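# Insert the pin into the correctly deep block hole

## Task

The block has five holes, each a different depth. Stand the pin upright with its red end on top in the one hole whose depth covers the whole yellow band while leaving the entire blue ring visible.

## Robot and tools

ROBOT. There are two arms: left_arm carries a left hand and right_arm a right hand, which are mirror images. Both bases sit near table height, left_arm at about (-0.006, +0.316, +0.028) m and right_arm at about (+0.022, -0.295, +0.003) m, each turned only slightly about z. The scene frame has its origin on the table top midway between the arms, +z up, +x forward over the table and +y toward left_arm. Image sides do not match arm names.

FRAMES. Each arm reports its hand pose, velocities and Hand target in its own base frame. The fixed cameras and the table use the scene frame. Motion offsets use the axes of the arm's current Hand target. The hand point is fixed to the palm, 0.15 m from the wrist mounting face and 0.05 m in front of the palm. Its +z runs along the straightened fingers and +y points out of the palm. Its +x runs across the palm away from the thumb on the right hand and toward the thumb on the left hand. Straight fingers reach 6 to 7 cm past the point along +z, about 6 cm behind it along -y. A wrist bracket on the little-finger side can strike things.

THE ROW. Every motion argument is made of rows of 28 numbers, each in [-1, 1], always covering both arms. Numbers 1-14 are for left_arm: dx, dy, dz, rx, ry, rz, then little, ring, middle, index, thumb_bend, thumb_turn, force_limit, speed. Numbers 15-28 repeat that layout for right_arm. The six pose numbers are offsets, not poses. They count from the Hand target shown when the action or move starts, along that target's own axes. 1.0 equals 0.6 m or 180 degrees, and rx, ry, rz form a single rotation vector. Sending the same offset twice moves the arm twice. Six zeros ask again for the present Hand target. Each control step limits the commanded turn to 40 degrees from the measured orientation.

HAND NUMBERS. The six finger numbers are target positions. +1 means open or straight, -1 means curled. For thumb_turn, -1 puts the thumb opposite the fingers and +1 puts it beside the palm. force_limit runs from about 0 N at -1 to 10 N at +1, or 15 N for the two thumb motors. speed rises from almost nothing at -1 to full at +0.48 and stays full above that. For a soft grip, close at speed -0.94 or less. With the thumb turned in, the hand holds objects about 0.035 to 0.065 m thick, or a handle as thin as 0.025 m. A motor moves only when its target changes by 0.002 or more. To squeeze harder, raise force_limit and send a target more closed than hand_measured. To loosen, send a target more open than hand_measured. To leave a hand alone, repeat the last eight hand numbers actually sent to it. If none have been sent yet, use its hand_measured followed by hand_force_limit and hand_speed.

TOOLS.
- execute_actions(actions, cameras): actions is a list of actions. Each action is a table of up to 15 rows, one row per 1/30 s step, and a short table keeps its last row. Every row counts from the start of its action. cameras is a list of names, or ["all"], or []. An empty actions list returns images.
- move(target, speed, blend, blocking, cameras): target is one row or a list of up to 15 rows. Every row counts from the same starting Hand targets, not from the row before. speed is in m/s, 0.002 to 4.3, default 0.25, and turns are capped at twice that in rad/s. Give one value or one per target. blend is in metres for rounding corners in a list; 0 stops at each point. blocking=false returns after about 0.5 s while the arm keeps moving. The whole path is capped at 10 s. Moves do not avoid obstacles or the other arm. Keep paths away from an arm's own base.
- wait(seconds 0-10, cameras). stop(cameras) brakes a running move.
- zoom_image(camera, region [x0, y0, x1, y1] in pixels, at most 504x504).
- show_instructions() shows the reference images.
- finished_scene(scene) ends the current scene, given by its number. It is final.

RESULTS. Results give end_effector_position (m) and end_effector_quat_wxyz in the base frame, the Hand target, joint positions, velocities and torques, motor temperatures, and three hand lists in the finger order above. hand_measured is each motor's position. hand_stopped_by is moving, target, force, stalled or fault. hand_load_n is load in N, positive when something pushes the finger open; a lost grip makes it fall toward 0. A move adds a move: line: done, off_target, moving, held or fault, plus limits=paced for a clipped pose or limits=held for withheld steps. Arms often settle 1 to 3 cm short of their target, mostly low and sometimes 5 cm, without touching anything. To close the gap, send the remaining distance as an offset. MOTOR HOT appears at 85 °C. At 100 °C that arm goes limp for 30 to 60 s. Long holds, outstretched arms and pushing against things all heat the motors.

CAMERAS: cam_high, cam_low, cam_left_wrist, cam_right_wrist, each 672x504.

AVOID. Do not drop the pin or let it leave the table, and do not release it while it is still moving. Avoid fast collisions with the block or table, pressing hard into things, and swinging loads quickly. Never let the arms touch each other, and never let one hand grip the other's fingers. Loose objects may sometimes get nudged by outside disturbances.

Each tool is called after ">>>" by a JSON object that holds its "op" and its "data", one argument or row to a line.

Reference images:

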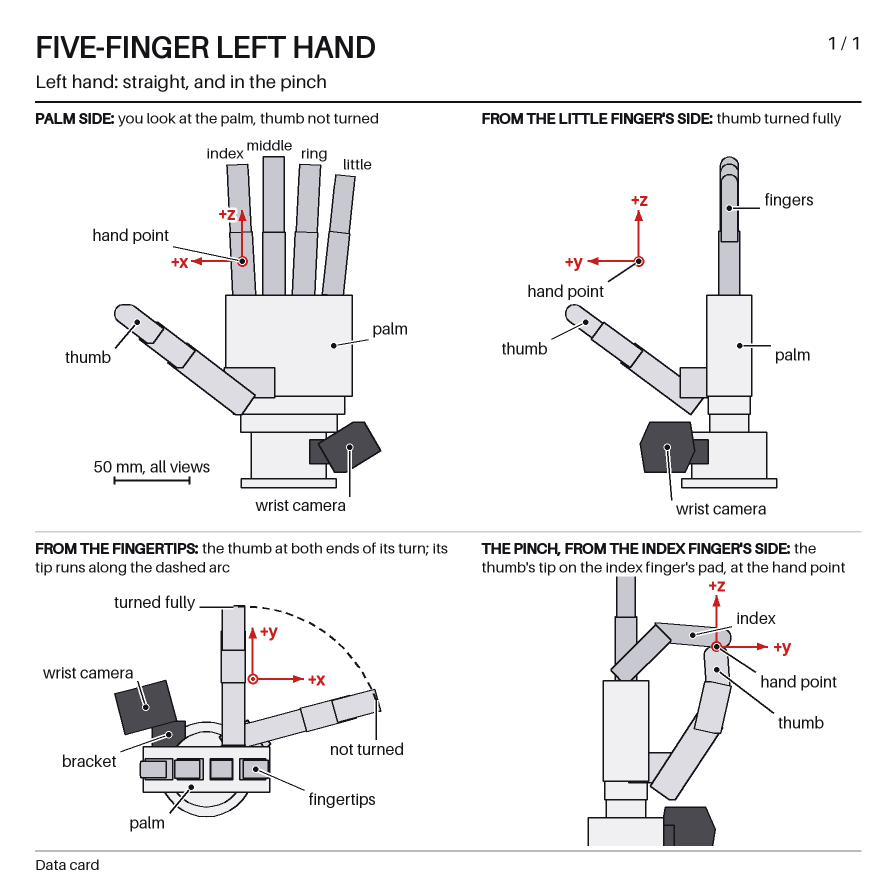

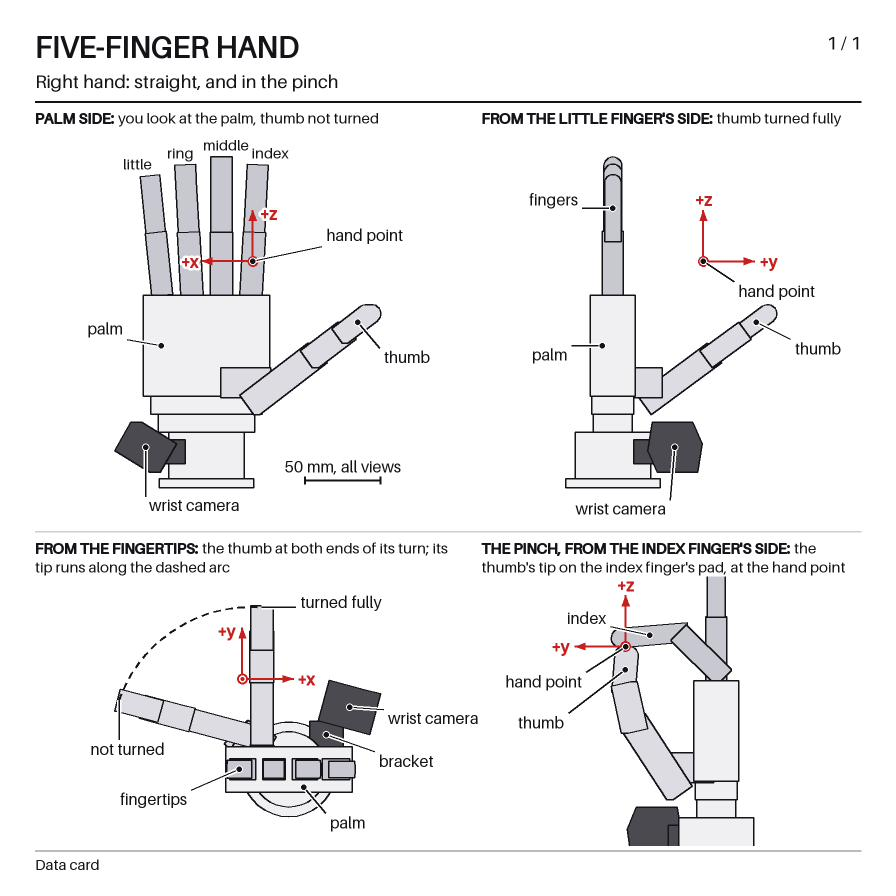

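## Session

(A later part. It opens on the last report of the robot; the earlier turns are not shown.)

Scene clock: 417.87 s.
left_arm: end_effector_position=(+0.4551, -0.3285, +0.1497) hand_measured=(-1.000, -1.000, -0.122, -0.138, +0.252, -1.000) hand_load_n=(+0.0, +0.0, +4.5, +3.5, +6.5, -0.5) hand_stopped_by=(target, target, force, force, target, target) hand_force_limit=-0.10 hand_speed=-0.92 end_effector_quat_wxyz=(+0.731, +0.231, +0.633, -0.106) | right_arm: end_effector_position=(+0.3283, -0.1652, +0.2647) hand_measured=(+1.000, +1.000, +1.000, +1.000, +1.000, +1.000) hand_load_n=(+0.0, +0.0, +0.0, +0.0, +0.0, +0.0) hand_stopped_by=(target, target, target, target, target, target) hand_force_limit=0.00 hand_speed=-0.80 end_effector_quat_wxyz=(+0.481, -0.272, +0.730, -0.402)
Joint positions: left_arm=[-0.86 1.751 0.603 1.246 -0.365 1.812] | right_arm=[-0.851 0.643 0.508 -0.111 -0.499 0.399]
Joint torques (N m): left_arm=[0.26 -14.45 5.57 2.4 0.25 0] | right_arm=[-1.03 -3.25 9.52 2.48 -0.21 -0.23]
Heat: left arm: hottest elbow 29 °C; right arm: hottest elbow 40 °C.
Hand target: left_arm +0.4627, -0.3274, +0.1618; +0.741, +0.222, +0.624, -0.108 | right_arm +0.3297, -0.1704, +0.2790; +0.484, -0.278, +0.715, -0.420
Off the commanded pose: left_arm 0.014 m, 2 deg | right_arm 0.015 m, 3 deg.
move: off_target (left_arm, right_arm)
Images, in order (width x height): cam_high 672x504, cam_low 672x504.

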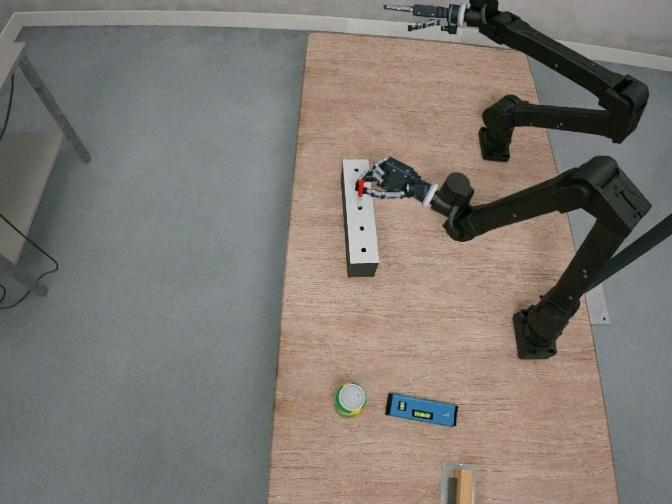

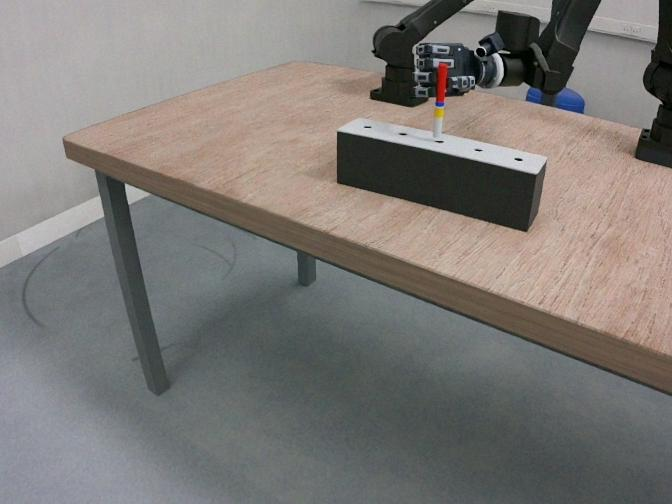

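>>> {"op": "move", "data": {
  "target": [0.0,0.0059,-0.0092,0,0,0,-1,-1,-0.5,-0.5,0.25,-1,-0.1,-0.92,0,0,0,0,0,0,1,1,1,1,1,1,0,-0.8],
  "speed": 0.02,
  "cameras": ["cam_high","cam_low"]
}}

>>> {"op": "zoom_image", "data": {
  "camera": "cam_low",
  "region": [410, 90, 470, 150]
}}

>>> {"op": "zoom_image", "data": {
  "camera": "cam_high",
  "region": [335, 180, 380, 225]
}}

Scene clock: 433.13 s.
left_arm: end_effector_position=(+0.4537, -0.3265, +0.1468) hand_measured=(-1.000, -1.000, -0.122, -0.138, +0.252, -1.000) hand_load_n=(+0.0, +0.0, +4.0, +3.5, +6.5, -0.5) hand_stopped_by=(target, target, force, force, target, target) hand_force_limit=-0.10 hand_speed=-0.92 end_effector_quat_wxyz=(+0.729, +0.233, +0.635, -0.105) | right_arm: end_effector_position=(+0.3283, -0.1652, +0.2647) hand_measured=(+1.000, +1.000, +1.000, +1.000, +1.000, +1.000) hand_load_n=(+0.0, +0.0, +0.0, +0.0, +0.0, +0.0) hand_stopped_by=(target, target, target, target, target, target) hand_force_limit=0.00 hand_speed=-0.80 end_effector_quat_wxyz=(+0.481, -0.272, +0.730, -0.402)
Joint positions: left_arm=[-0.858 1.751 0.596 1.246 -0.362 1.812] | right_arm=[-0.851 0.643 0.508 -0.111 -0.499 0.399]
Joint torques (N m): left_arm=[0.38 -15.27 4.66 2.7 0.25 0] | right_arm=[-1.2 -3.49 9.63 2.4 -0.19 -0.18]
Heat: left arm: hottest elbow 28 °C; right arm: hottest elbow 40 °C.
Hand target: left_arm +0.4594, -0.3217, +0.1618; +0.741, +0.222, +0.624, -0.108 | right_arm +0.3297, -0.1704, +0.2790; +0.484, -0.278, +0.715, -0.420
Off the commanded pose: left_arm 0.017 m, 2 deg | right_arm 0.015 m, 3 deg.
move: off_target (left_arm, right_arm)
Images, in order (width x height): cam_high 672x504, cam_low 672x504.

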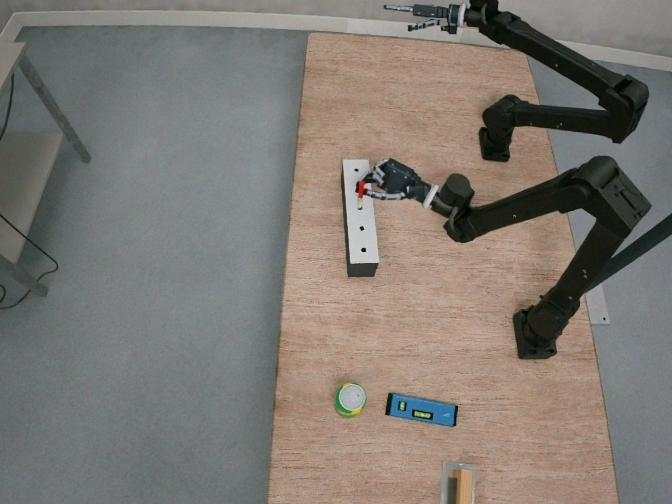

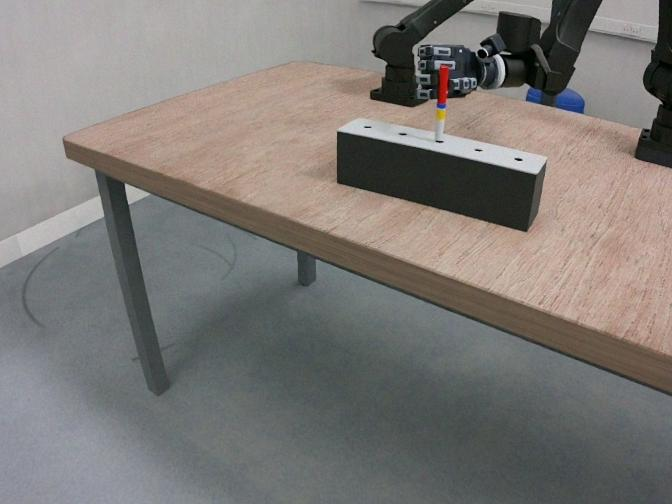

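Scaled by 8.400 from the camera's 672x504 image, which has a finer 960x720 frame.

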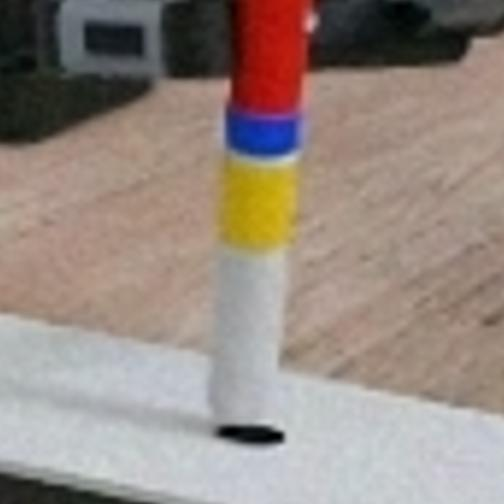

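Scaled by 11.200 from the camera's 672x504 image, which has a finer 960x720 frame.

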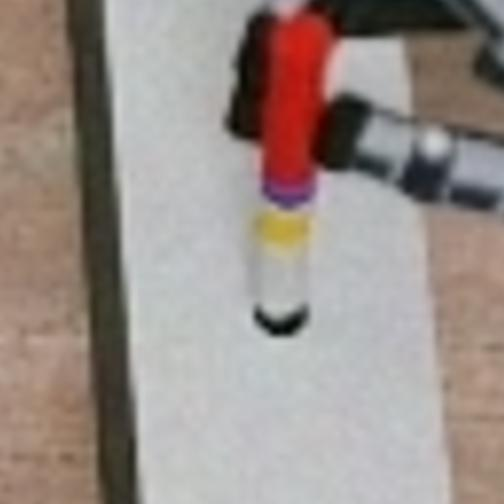

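>>> {"op": "move", "data": {
  "target": [-0.0021,0.0035,-0.0018,0,0,0,-1,-1,-0.5,-0.5,0.25,-1,-0.1,-0.92,0,0,0,0,0,0,1,1,1,1,1,1,0,-0.8],
  "speed": 0.02,
  "cameras": ["cam_high","cam_low"]
}}

>>> {"op": "zoom_image", "data": {
  "camera": "cam_low",
  "region": [410, 90, 470, 150]
}}

>>> {"op": "zoom_image", "data": {
  "camera": "cam_high",
  "region": [335, 180, 380, 225]
}}

Scene clock: 440.30 s.
left_arm: end_effector_position=(+0.4535, -0.3244, +0.1490) hand_measured=(-1.000, -1.000, -0.122, -0.138, +0.252, -1.000) hand_load_n=(+0.0, +0.0, +4.0, +3.5, +6.5, -0.5) hand_stopped_by=(target, target, force, force, target, target) hand_force_limit=-0.10 hand_speed=-0.92 end_effector_quat_wxyz=(+0.730, +0.233, +0.634, -0.105) | right_arm: end_effector_position=(+0.3283, -0.1652, +0.2647) hand_measured=(+1.000, +1.000, +1.000, +1.000, +1.000, +1.000) hand_load_n=(+0.0, +0.0, +0.0, +0.0, +0.0, +0.0) hand_stopped_by=(target, target, target, target, target, target) hand_force_limit=0.00 hand_speed=-0.80 end_effector_quat_wxyz=(+0.481, -0.272, +0.730, -0.402)
Joint positions: left_arm=[-0.855 1.743 0.591 1.246 -0.359 1.812] | right_arm=[-0.851 0.643 0.508 -0.111 -0.499 0.399]
Joint torques (N m): left_arm=[0.26 -15.33 4.64 2.56 0.25 -0.01] | right_arm=[-0.97 -3.37 9.72 2.54 -0.19 -0.19]
Heat: left arm: hottest elbow 28 °C; right arm: hottest elbow 40 °C.
Hand target: left_arm +0.4591, -0.3195, +0.1633; +0.741, +0.222, +0.624, -0.108 | right_arm +0.3297, -0.1704, +0.2790; +0.484, -0.278, +0.715, -0.420
Off the commanded pose: left_arm 0.016 m, 2 deg | right_arm 0.015 m, 3 deg.
move: off_target (left_arm, right_arm)
Images, in order (width x height): cam_high 672x504, cam_low 672x504.

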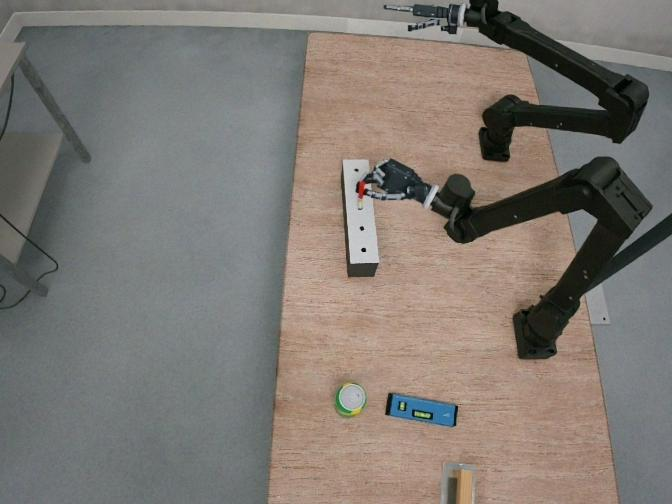

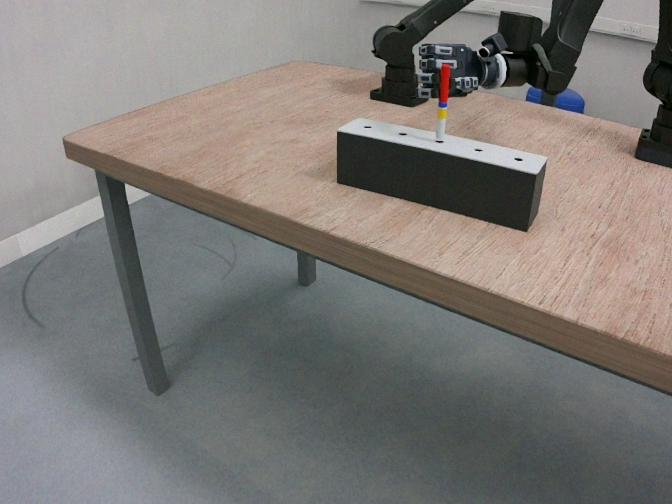

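Scaled by 8.400 from the camera's 672x504 image, which has a finer 960x720 frame.

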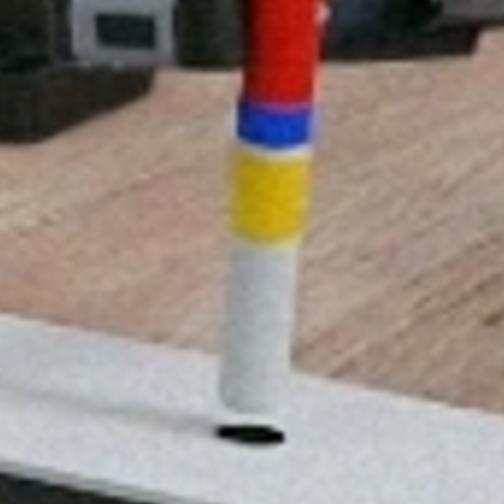

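Scaled by 11.200 from the camera's 672x504 image, which has a finer 960x720 frame.

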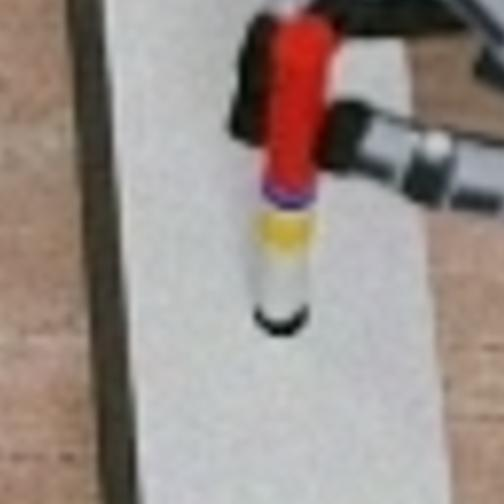

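>>> {"op": "move", "data": {
  "target": [0.013,-0.0026,-0.0016,0,0,0,-1,-1,-0.5,-0.5,0.25,-1,-0.1,-0.92,0,0,0,0,0,0,1,1,1,1,1,1,0,-0.8],
  "speed": 0.02,
  "cameras": ["cam_high","cam_low"]
}}

>>> {"op": "zoom_image", "data": {
  "camera": "cam_low",
  "region": [410, 90, 470, 150]
}}

>>> {"op": "zoom_image", "data": {
  "camera": "cam_high",
  "region": [335, 180, 380, 225]
}}

Scene clock: 447.23 s.
left_arm: end_effector_position=(+0.4534, -0.3243, +0.1518) hand_measured=(-1.000, -1.000, -0.122, -0.138, +0.252, -1.000) hand_load_n=(+0.0, +0.0, +4.0, +4.0, +6.5, -0.5) hand_stopped_by=(target, target, force, force, target, target) hand_force_limit=-0.10 hand_speed=-0.92 end_effector_quat_wxyz=(+0.734, +0.229, +0.630, -0.108) | right_arm: end_effector_position=(+0.3283, -0.1652, +0.2647) hand_measured=(+1.000, +1.000, +1.000, +1.000, +1.000, +1.000) hand_load_n=(+0.0, +0.0, +0.0, +0.0, +0.0, +0.0) hand_stopped_by=(target, target, target, target, target, target) hand_force_limit=0.00 hand_speed=-0.80 end_effector_quat_wxyz=(+0.481, -0.272, +0.730, -0.402)
Joint positions: left_arm=[-0.855 1.745 0.591 1.261 -0.359 1.812] | right_arm=[-0.851 0.643 0.508 -0.111 -0.499 0.399]
Joint torques (N m): left_arm=[0.26 -13.04 4.52 3.02 0.25 -0.01] | right_arm=[-1.03 -3.49 9.68 2.33 -0.18 -0.24]
Heat: left arm: hottest elbow 28 °C; right arm: hottest elbow 40 °C.
Hand target: left_arm +0.4592, -0.3195, +0.1553; +0.741, +0.222, +0.624, -0.108 | right_arm +0.3297, -0.1704, +0.2790; +0.484, -0.278, +0.715, -0.420
Off the commanded pose: left_arm 0.008 m, 1 deg | right_arm 0.015 m, 3 deg.
move: off_target (right_arm)
Images, in order (width x height): cam_high 672x504, cam_low 672x504.

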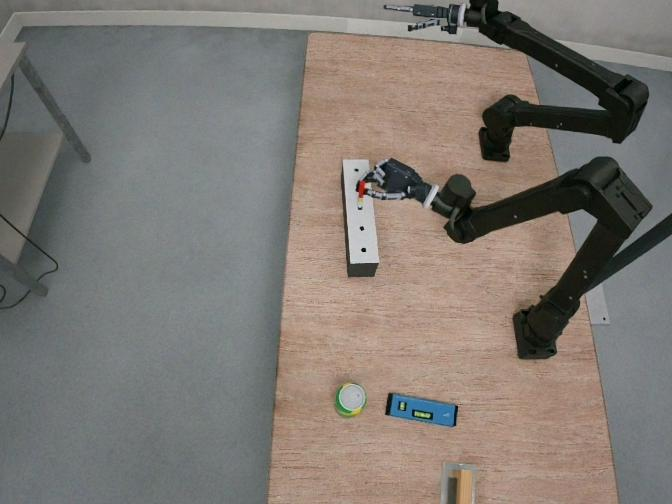

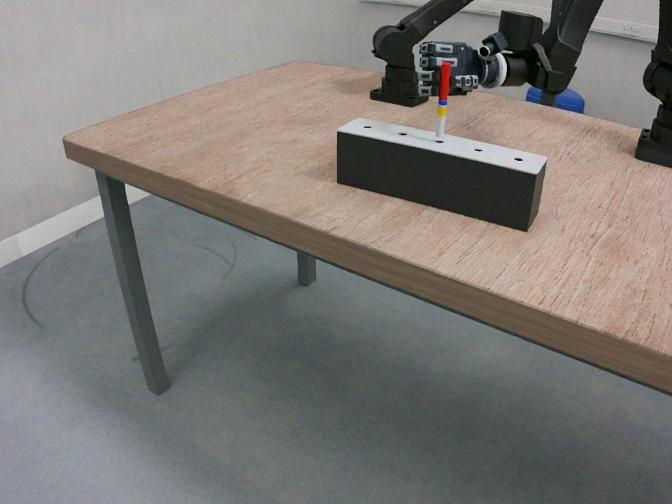

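Scaled by 8.400 from the camera's 672x504 image, which has a finer 960x720 frame.

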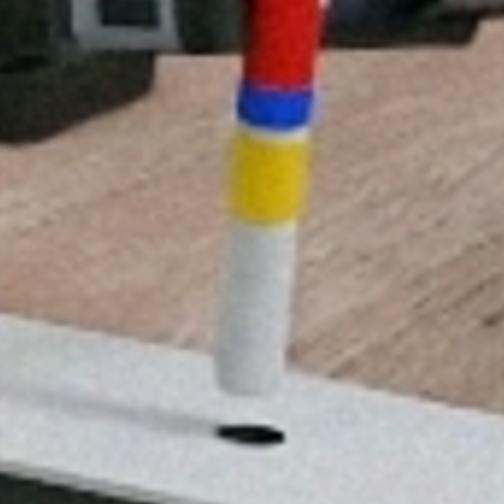

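Scaled by 11.200 from the camera's 672x504 image, which has a finer 960x720 frame.

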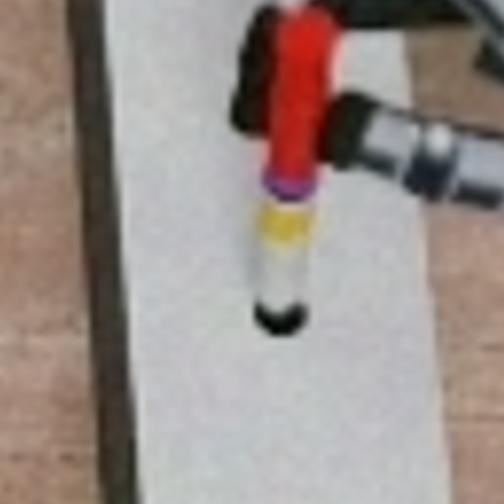

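>>> {"op": "move", "data": {
  "target": [0.0175,-0.0035,-0.0022,0,0,0,-1,-1,-0.5,-0.5,0.25,-1,-0.1,-0.92,0,0,0,0,0,0,1,1,1,1,1,1,0,-0.8],
  "speed": 0.02,
  "cameras": ["cam_high","cam_low"]
}}

>>> {"op": "zoom_image", "data": {
  "camera": "cam_low",
  "region": [410, 90, 470, 150]
}}

>>> {"op": "zoom_image", "data": {
  "camera": "cam_high",
  "region": [335, 180, 380, 225]
}}

Scene clock: 454.77 s.
left_arm: end_effector_position=(+0.4536, -0.3245, +0.1424) hand_measured=(-1.000, -1.000, -0.122, -0.138, +0.252, -1.000) hand_load_n=(+0.0, +0.0, +4.0, +4.0, +6.5, -0.5) hand_stopped_by=(target, target, force, force, target, target) hand_force_limit=-0.10 hand_speed=-0.92 end_effector_quat_wxyz=(+0.735, +0.229, +0.629, -0.108) | right_arm: end_effector_position=(+0.3283, -0.1652, +0.2647) hand_measured=(+1.000, +1.000, +1.000, +1.000, +1.000, +1.000) hand_load_n=(+0.0, +0.0, +0.0, +0.0, +0.0, +0.0) hand_stopped_by=(target, target, target, target, target, target) hand_force_limit=0.00 hand_speed=-0.80 end_effector_quat_wxyz=(+0.481, -0.272, +0.730, -0.402)
Joint positions: left_arm=[-0.855 1.78 0.591 1.3 -0.359 1.812] | right_arm=[-0.851 0.643 0.508 -0.111 -0.499 0.399]
Joint torques (N m): left_arm=[0.26 -13.1 4.21 3.02 0.24 -0.01] | right_arm=[-1.03 -4.07 9.69 2.48 -0.19 -0.23]
Heat: left arm: hottest elbow 28 °C; right arm: hottest elbow 40 °C.
Hand target: left_arm +0.4592, -0.3195, +0.1445; +0.741, +0.222, +0.624, -0.108 | right_arm +0.3297, -0.1704, +0.2790; +0.484, -0.278, +0.715, -0.420
Off the commanded pose: left_arm 0.008 m, 1 deg | right_arm 0.015 m, 3 deg.
move: off_target (right_arm)
Images, in order (width x height): cam_high 672x504, cam_low 672x504.

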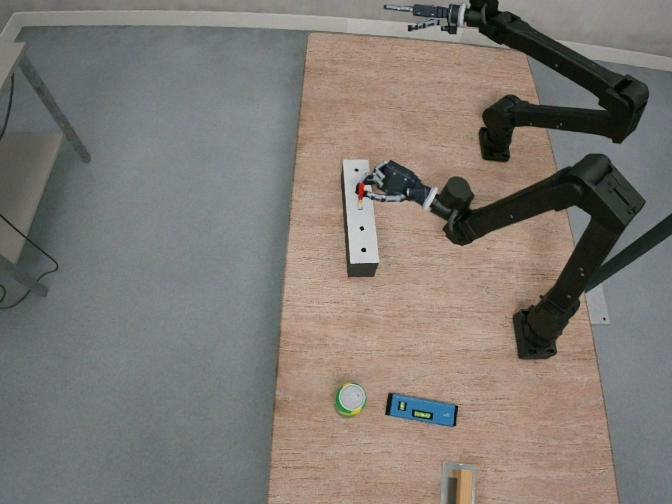

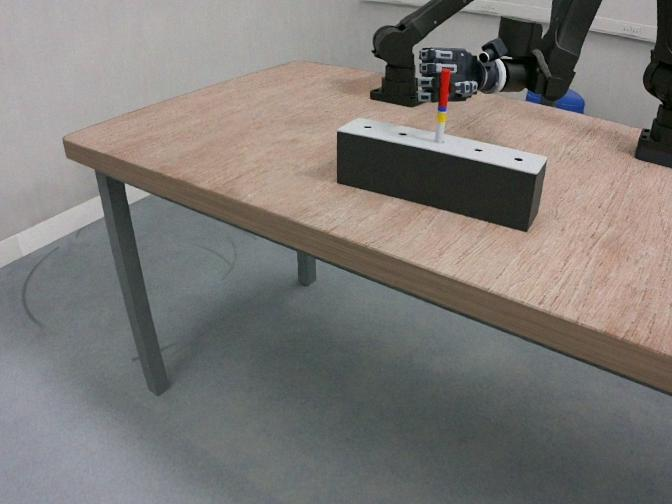

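Scaled by 8.400 from the camera's 672x504 image, which has a finer 960x720 frame.

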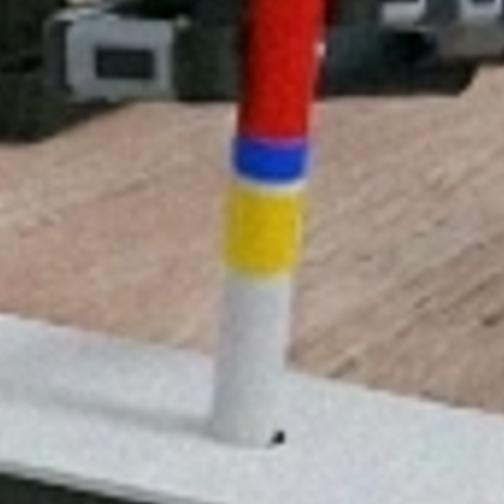

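Scaled by 11.200 from the camera's 672x504 image, which has a finer 960x720 frame.

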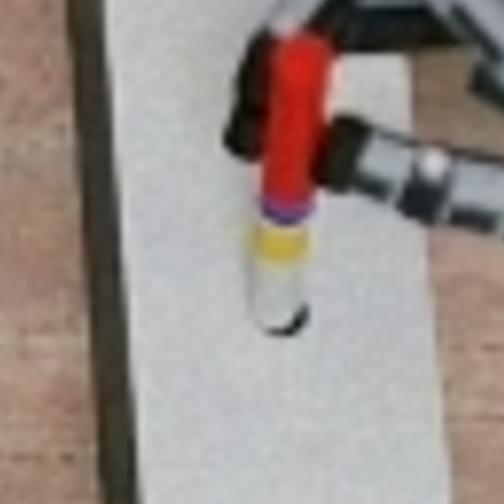

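>>> {"op": "move", "data": {
  "target": [0.001,0.0007,-0.0067,0,0,0,-1,-1,-0.5,-0.5,0.25,-1,-0.1,-0.92,0,0,0,0,0,0,1,1,1,1,1,1,0,-0.8],
  "speed": 0.01,
  "cameras": ["cam_high","cam_low"]
}}

>>> {"op": "zoom_image", "data": {
  "camera": "cam_low",
  "region": [410, 90, 470, 150]
}}

>>> {"op": "zoom_image", "data": {
  "camera": "cam_high",
  "region": [335, 180, 380, 225]
}}

Scene clock: 462.80 s.
left_arm: end_effector_position=(+0.4509, -0.3226, +0.1406) hand_measured=(-1.000, -1.000, -0.122, -0.138, +0.252, -1.000) hand_load_n=(+0.0, +0.0, +3.5, +4.5, +6.5, +0.0) hand_stopped_by=(target, target, force, force, target, target) hand_force_limit=-0.10 hand_speed=-0.92 end_effector_quat_wxyz=(+0.734, +0.230, +0.629, -0.109) | right_arm: end_effector_position=(+0.3283, -0.1652, +0.2647) hand_measured=(+1.000, +1.000, +1.000, +1.000, +1.000, +1.000) hand_load_n=(+0.0, +0.0, +0.0, +0.0, +0.0, +0.0) hand_stopped_by=(target, target, target, target, target, target) hand_force_limit=0.00 hand_speed=-0.80 end_effector_quat_wxyz=(+0.481, -0.272, +0.730, -0.402)
Joint positions: left_arm=[-0.855 1.78 0.58 1.309 -0.354 1.812] | right_arm=[-0.851 0.643 0.508 -0.111 -0.499 0.399]
Joint torques (N m): left_arm=[0.03 -13.16 4.14 2.99 0.15 0] | right_arm=[-1.14 -3.08 9.68 2.45 -0.18 -0.24]
Heat: left arm: hottest elbow 28 °C; right arm: hottest elbow 40 °C.
Hand target: left_arm +0.4559, -0.3172, +0.1435; +0.741, +0.222, +0.624, -0.108 | right_arm +0.3297, -0.1704, +0.2790; +0.484, -0.278, +0.715, -0.420
Off the commanded pose: left_arm 0.008 m, 1 deg | right_arm 0.015 m, 3 deg.
move: off_target (right_arm)
Images, in order (width x height): cam_high 672x504, cam_low 672x504.

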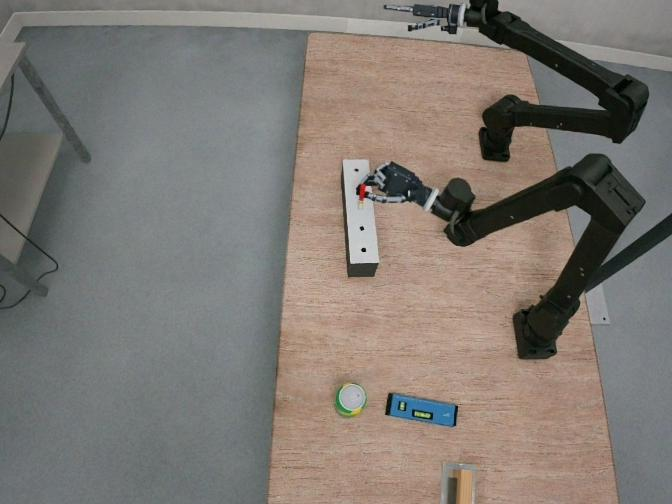

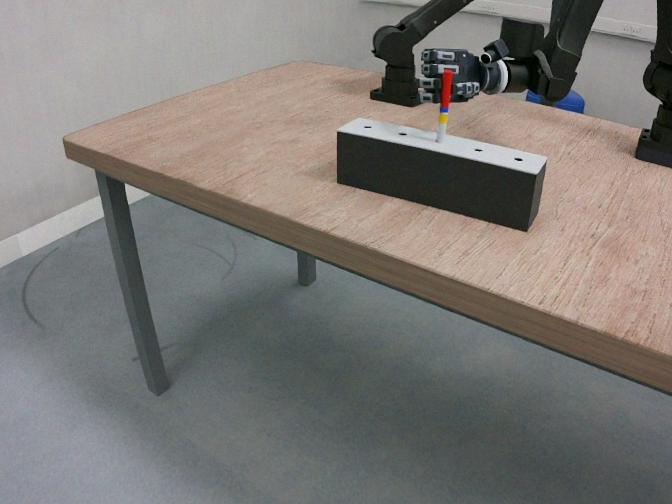

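Scaled by 8.400 from the camera's 672x504 image, which has a finer 960x720 frame.

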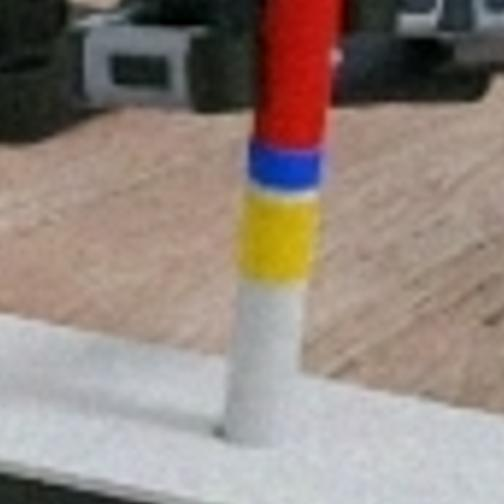

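Scaled by 11.200 from the camera's 672x504 image, which has a finer 960x720 frame.

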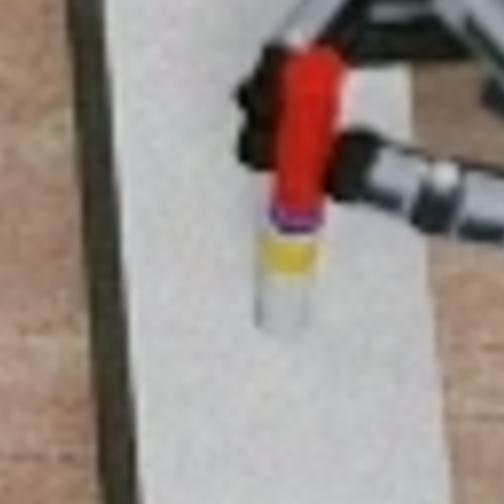

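>>> {"op": "move", "data": {
  "target": [0.0131,-0.0026,-0.0017,0,0,0,-1,-1,-0.5,-0.5,0.25,-1,-0.1,-0.92,0,0,0,0,0,0,1,1,1,1,1,1,0,-0.8],
  "speed": 0.015,
  "cameras": ["cam_high","cam_low"]
}}

>>> {"op": "zoom_image", "data": {
  "camera": "cam_low",
  "region": [410, 90, 470, 150]
}}

>>> {"op": "zoom_image", "data": {
  "camera": "cam_high",
  "region": [335, 180, 380, 225]
}}

Scene clock: 472.47 s.
left_arm: end_effector_position=(+0.4511, -0.3235, +0.1337) hand_measured=(-1.000, -1.000, -0.122, -0.138, +0.252, -1.000) hand_load_n=(+0.0, +0.0, +3.5, +5.0, +6.5, +0.0) hand_stopped_by=(target, target, force, force, target, target) hand_force_limit=-0.10 hand_speed=-0.92 end_effector_quat_wxyz=(+0.735, +0.231, +0.628, -0.111) | right_arm: end_effector_position=(+0.3283, -0.1652, +0.2647) hand_measured=(+1.000, +1.000, +1.000, +1.000, +1.000, +1.000) hand_load_n=(-0.5, +0.0, +0.0, +0.0, +0.0, +0.0) hand_stopped_by=(target, target, target, target, target, target) hand_force_limit=0.00 hand_speed=-0.80 end_effector_quat_wxyz=(+0.481, -0.272, +0.730, -0.402)
Joint positions: left_arm=[-0.855 1.808 0.582 1.338 -0.351 1.812] | right_arm=[-0.851 0.643 0.508 -0.111 -0.499 0.399]
Joint torques (N m): left_arm=[0.15 -13.16 3.96 2.95 0.15 -0.01] | right_arm=[-1.08 -3.31 9.73 2.39 -0.2 -0.23]
Heat: left arm: hottest elbow 27 °C; right arm: hottest elbow 41 °C.
Hand target: left_arm +0.4559, -0.3172, +0.1354; +0.741, +0.222, +0.624, -0.108 | right_arm +0.3297, -0.1704, +0.2790; +0.484, -0.278, +0.715, -0.420
Off the commanded pose: left_arm 0.008 m, 1 deg | right_arm 0.015 m, 3 deg.
move: off_target (right_arm)
Images, in order (width x height): cam_high 672x504, cam_low 672x504.

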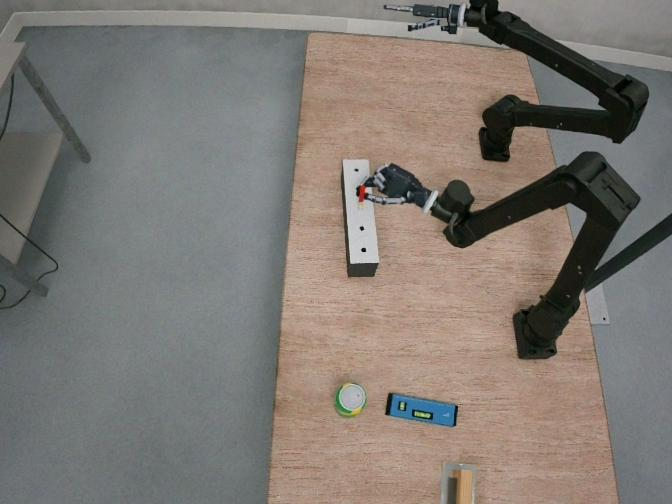

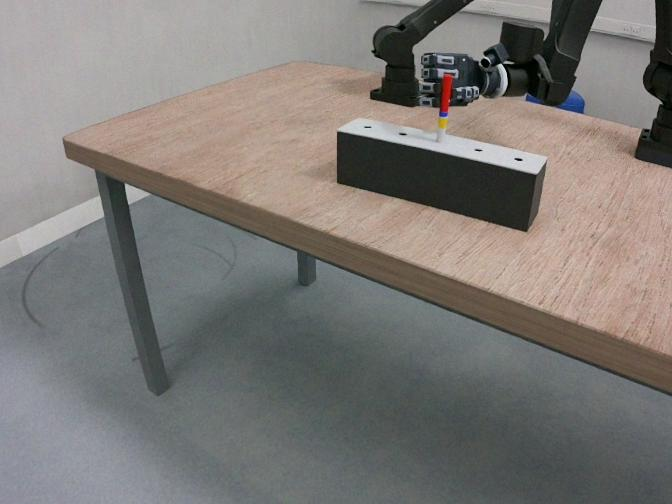

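Scaled by 8.400 from the camera's 672x504 image, which has a finer 960x720 frame.

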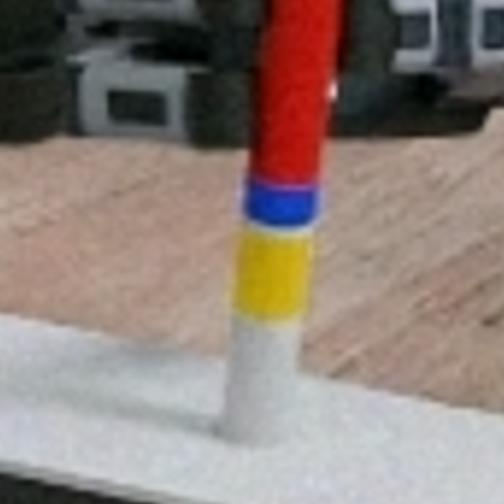

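Scaled by 11.200 from the camera's 672x504 image, which has a finer 960x720 frame.

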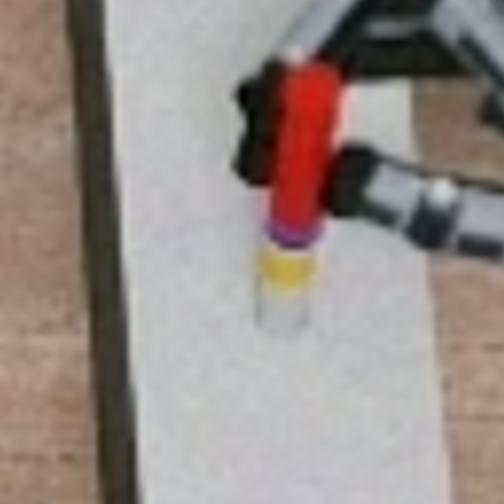

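>>> {"op": "move", "data": {
  "target": [0.0195,-0.0039,-0.0025,0,0,0,-1,-1,-0.5,-0.5,0.25,-1,-0.1,-0.92,0,0,0,0,0,0,1,1,1,1,1,1,0,-0.8],
  "speed": 0.02,
  "cameras": ["cam_low"]
}}

>>> {"op": "zoom_image", "data": {
  "camera": "cam_low",
  "region": [410, 90, 470, 150]
}}

Scene clock: 478.27 s.
left_arm: end_effector_position=(+0.4507, -0.3229, +0.1315) hand_measured=(-1.000, -1.000, -0.122, -0.138, +0.252, -1.000) hand_load_n=(+0.0, +0.0, +4.5, +4.0, +6.5, -0.5) hand_stopped_by=(target, target, force, force, target, target) hand_force_limit=-0.10 hand_speed=-0.92 end_effector_quat_wxyz=(+0.742, +0.227, +0.620, -0.113) | right_arm: end_effector_position=(+0.3283, -0.1652, +0.2647) hand_measured=(+1.000, +1.000, +1.000, +1.000, +1.000, +1.000) hand_load_n=(+0.0, +0.0, +0.0, -0.5, +0.0, -0.5) hand_stopped_by=(target, target, target, target, target, target) hand_force_limit=0.00 hand_speed=-0.80 end_effector_quat_wxyz=(+0.481, -0.272, +0.730, -0.402)
Joint positions: left_arm=[-0.855 1.837 0.582 1.392 -0.351 1.818] | right_arm=[-0.851 0.643 0.508 -0.111 -0.499 0.399]
Joint torques (N m): left_arm=[0.09 -12.22 3.79 2.45 0.12 0] | right_arm=[-0.91 -3.49 9.68 2.43 -0.21 -0.23]
Heat: left arm: hottest elbow 27 °C; right arm: hottest elbow 41 °C.
Hand target: left_arm +0.4559, -0.3172, +0.1234; +0.741, +0.222, +0.624, -0.108 | right_arm +0.3297, -0.1704, +0.2790; +0.484, -0.278, +0.715, -0.420
Off the commanded pose: left_arm 0.011 m, 1 deg | right_arm 0.015 m, 3 deg.
move: off_target (left_arm, right_arm)
Images, in order (width x height): cam_low 672x504.

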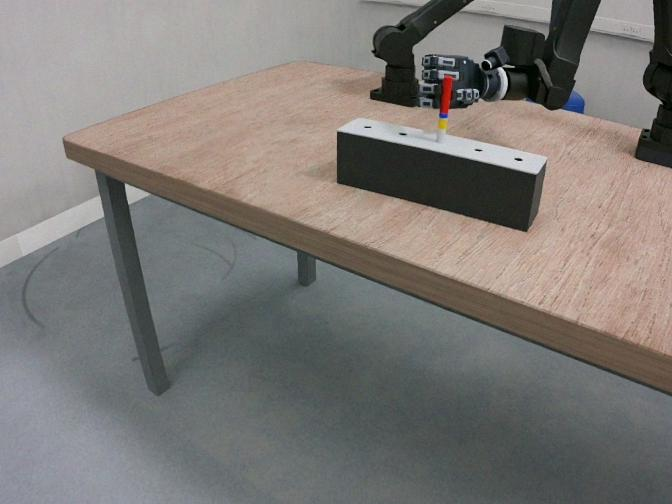

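Scaled by 8.400 from the camera's 672x504 image, which has a finer 960x720 frame.

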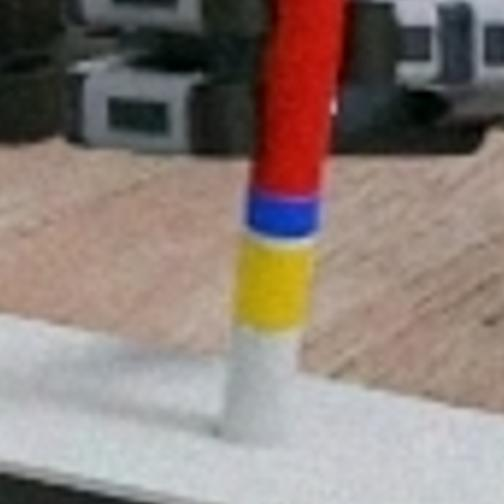

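>>> {"op": "move", "data": {
  "target": [
    [-0.0178,0.0036,0.0023,0,0,0,-1,-1,-0.5,-0.5,0.25,-1,-0.1,-0.92,0,0,0,0,0,0,1,1,1,1,1,1,0,-0.8],
    [-0.0178,0.0036,0.0023,0,0,0,-1,-1,-0.105,-0.12,0.25,-1,-0.4,-0.94,0,0,0,0,0,0,1,1,1,1,1,1,0,-0.8]
  ],
  "speed": 0.02,
  "cameras": ["cam_low"]
}}

>>> {"op": "zoom_image", "data": {
  "camera": "cam_low",
  "region": [410, 90, 470, 150]
}}

Scene clock: 483.40 s.
left_arm: end_effector_position=(+0.4508, -0.3231, +0.1319) hand_measured=(-1.000, -1.000, -0.104, -0.120, +0.250, -1.000) hand_load_n=(+0.0, +0.0, +0.5, +0.5, +1.5, -0.5) hand_stopped_by=(target, target, target, target, target, target) hand_force_limit=-0.40 hand_speed=-0.94 end_effector_quat_wxyz=(+0.740, +0.226, +0.623, -0.114) | right_arm: end_effector_position=(+0.3283, -0.1652, +0.2647) hand_measured=(+1.000, +1.000, +1.000, +1.000, +1.000, +1.000) hand_load_n=(+0.0, +0.0, +0.0, +0.0, +0.0, -0.5) hand_stopped_by=(target, target, target, target, target, target) hand_force_limit=0.00 hand_speed=-0.80 end_effector_quat_wxyz=(+0.481, -0.272, +0.730, -0.402)
Joint positions: left_arm=[-0.855 1.829 0.582 1.378 -0.351 1.812] | right_arm=[-0.851 0.643 0.508 -0.111 -0.499 0.399]
Joint torques (N m): left_arm=[0.15 -14.86 3.78 1.58 0.13 0] | right_arm=[-0.91 -3.55 9.69 2.45 -0.18 -0.25]
Heat: left arm: hottest elbow 27 °C; right arm: hottest elbow 41 °C.
Hand target: left_arm +0.4559, -0.3172, +0.1344; +0.741, +0.222, +0.624, -0.108 | right_arm +0.3297, -0.1704, +0.2790; +0.484, -0.278, +0.715, -0.420
Off the commanded pose: left_arm 0.008 m, 1 deg | right_arm 0.015 m, 3 deg.
move: off_target (right_arm)
Images, in order (width x height): cam_low 672x504.

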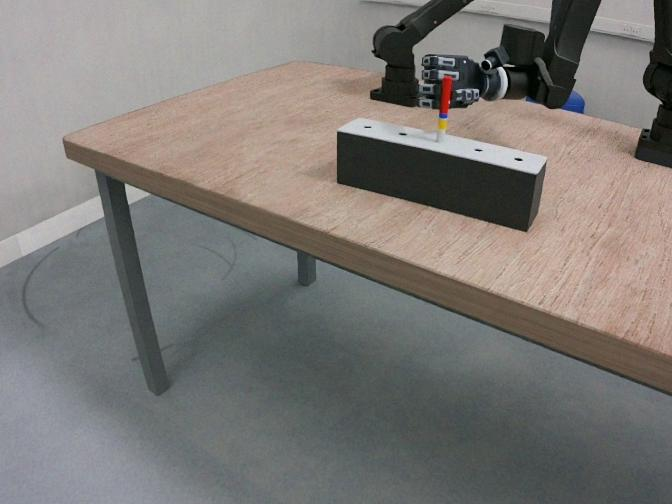

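Scaled by 8.400 from the camera's 672x504 image, which has a finer 960x720 frame.

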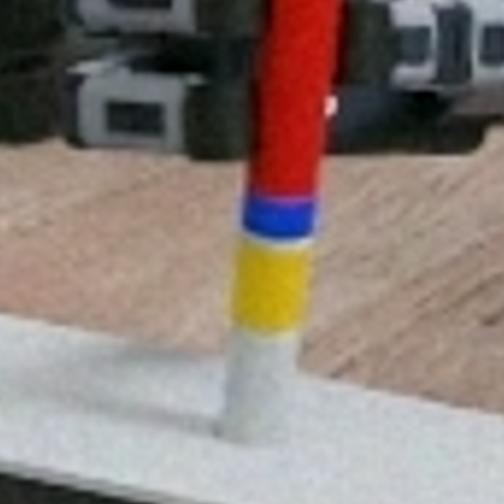

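>>> {"op": "move", "data": {
  "target": [0,0,0,0,0,0,-1,-1,-0.085,-0.10,0.25,-1,-0.4,-0.94,0,0,0,0,0,0,1,1,1,1,1,1,0,-0.8],
  "speed": 0.02,
  "cameras": ["cam_low","cam_high"]
}}

>>> {"op": "zoom_image", "data": {
  "camera": "cam_low",
  "region": [410, 90, 470, 150]
}}

Scene clock: 487.17 s.
left_arm: end_effector_position=(+0.4520, -0.3205, +0.1314) hand_measured=(-1.000, -1.000, -0.084, -0.100, +0.250, -1.000) hand_load_n=(+0.0, +0.0, +0.0, +0.0, +0.0, +0.0) hand_stopped_by=(target, target, target, target, target, target) hand_force_limit=-0.40 hand_speed=-0.94 end_effector_quat_wxyz=(+0.740, +0.224, +0.624, -0.110) | right_arm: end_effector_position=(+0.3283, -0.1652, +0.2647) hand_measured=(+1.000, +1.000, +1.000, +1.000, +1.000, +1.000) hand_load_n=(+0.0, +0.0, +0.0, +0.0, +0.0, -0.5) hand_stopped_by=(target, target, target, target, target, target) hand_force_limit=0.00 hand_speed=-0.80 end_effector_quat_wxyz=(+0.481, -0.272, +0.730, -0.402)
Joint positions: left_arm=[-0.852 1.829 0.582 1.376 -0.357 1.812] | right_arm=[-0.851 0.643 0.508 -0.111 -0.499 0.399]
Joint torques (N m): left_arm=[0.15 -14.97 3.78 1.61 0.12 0] | right_arm=[-1.03 -3.55 9.57 2.5 -0.17 -0.21]
Heat: left arm: hottest elbow 27 °C; right arm: hottest elbow 41 °C.
Hand target: left_arm +0.4559, -0.3172, +0.1344; +0.741, +0.222, +0.624, -0.108 | right_arm +0.3297, -0.1704, +0.2790; +0.484, -0.278, +0.715, -0.420
Off the commanded pose: left_arm 0.006 m, 0 deg | right_arm 0.015 m, 3 deg.
move: off_target (right_arm)
Images, in order (width x height): cam_high 672x504, cam_low 672x504.

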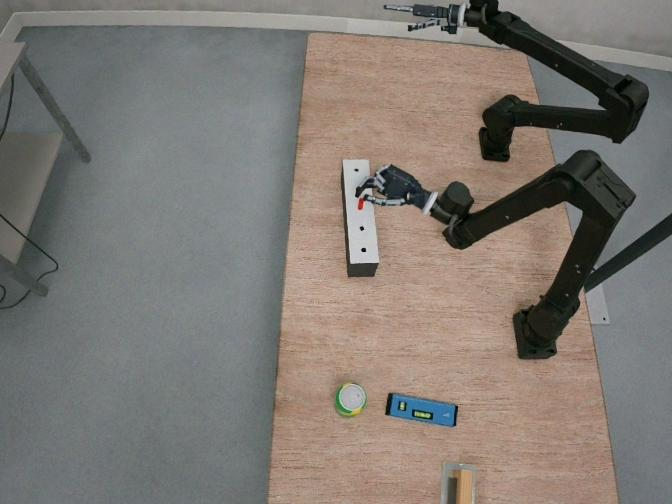

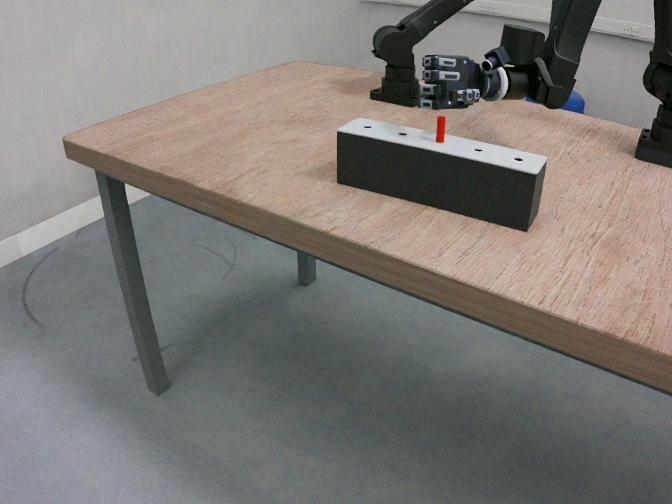

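Scaled by 8.400 from the camera's 672x504 image, which has a finer 960x720 frame.

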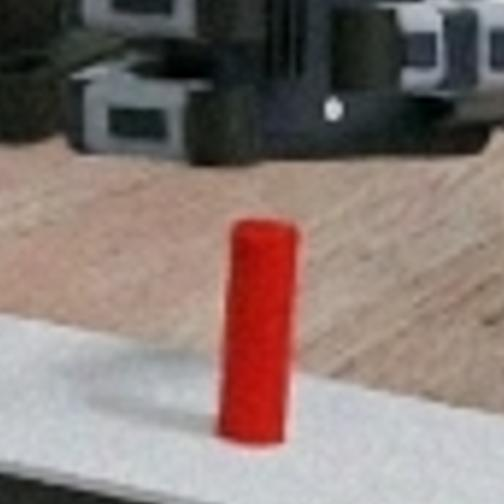

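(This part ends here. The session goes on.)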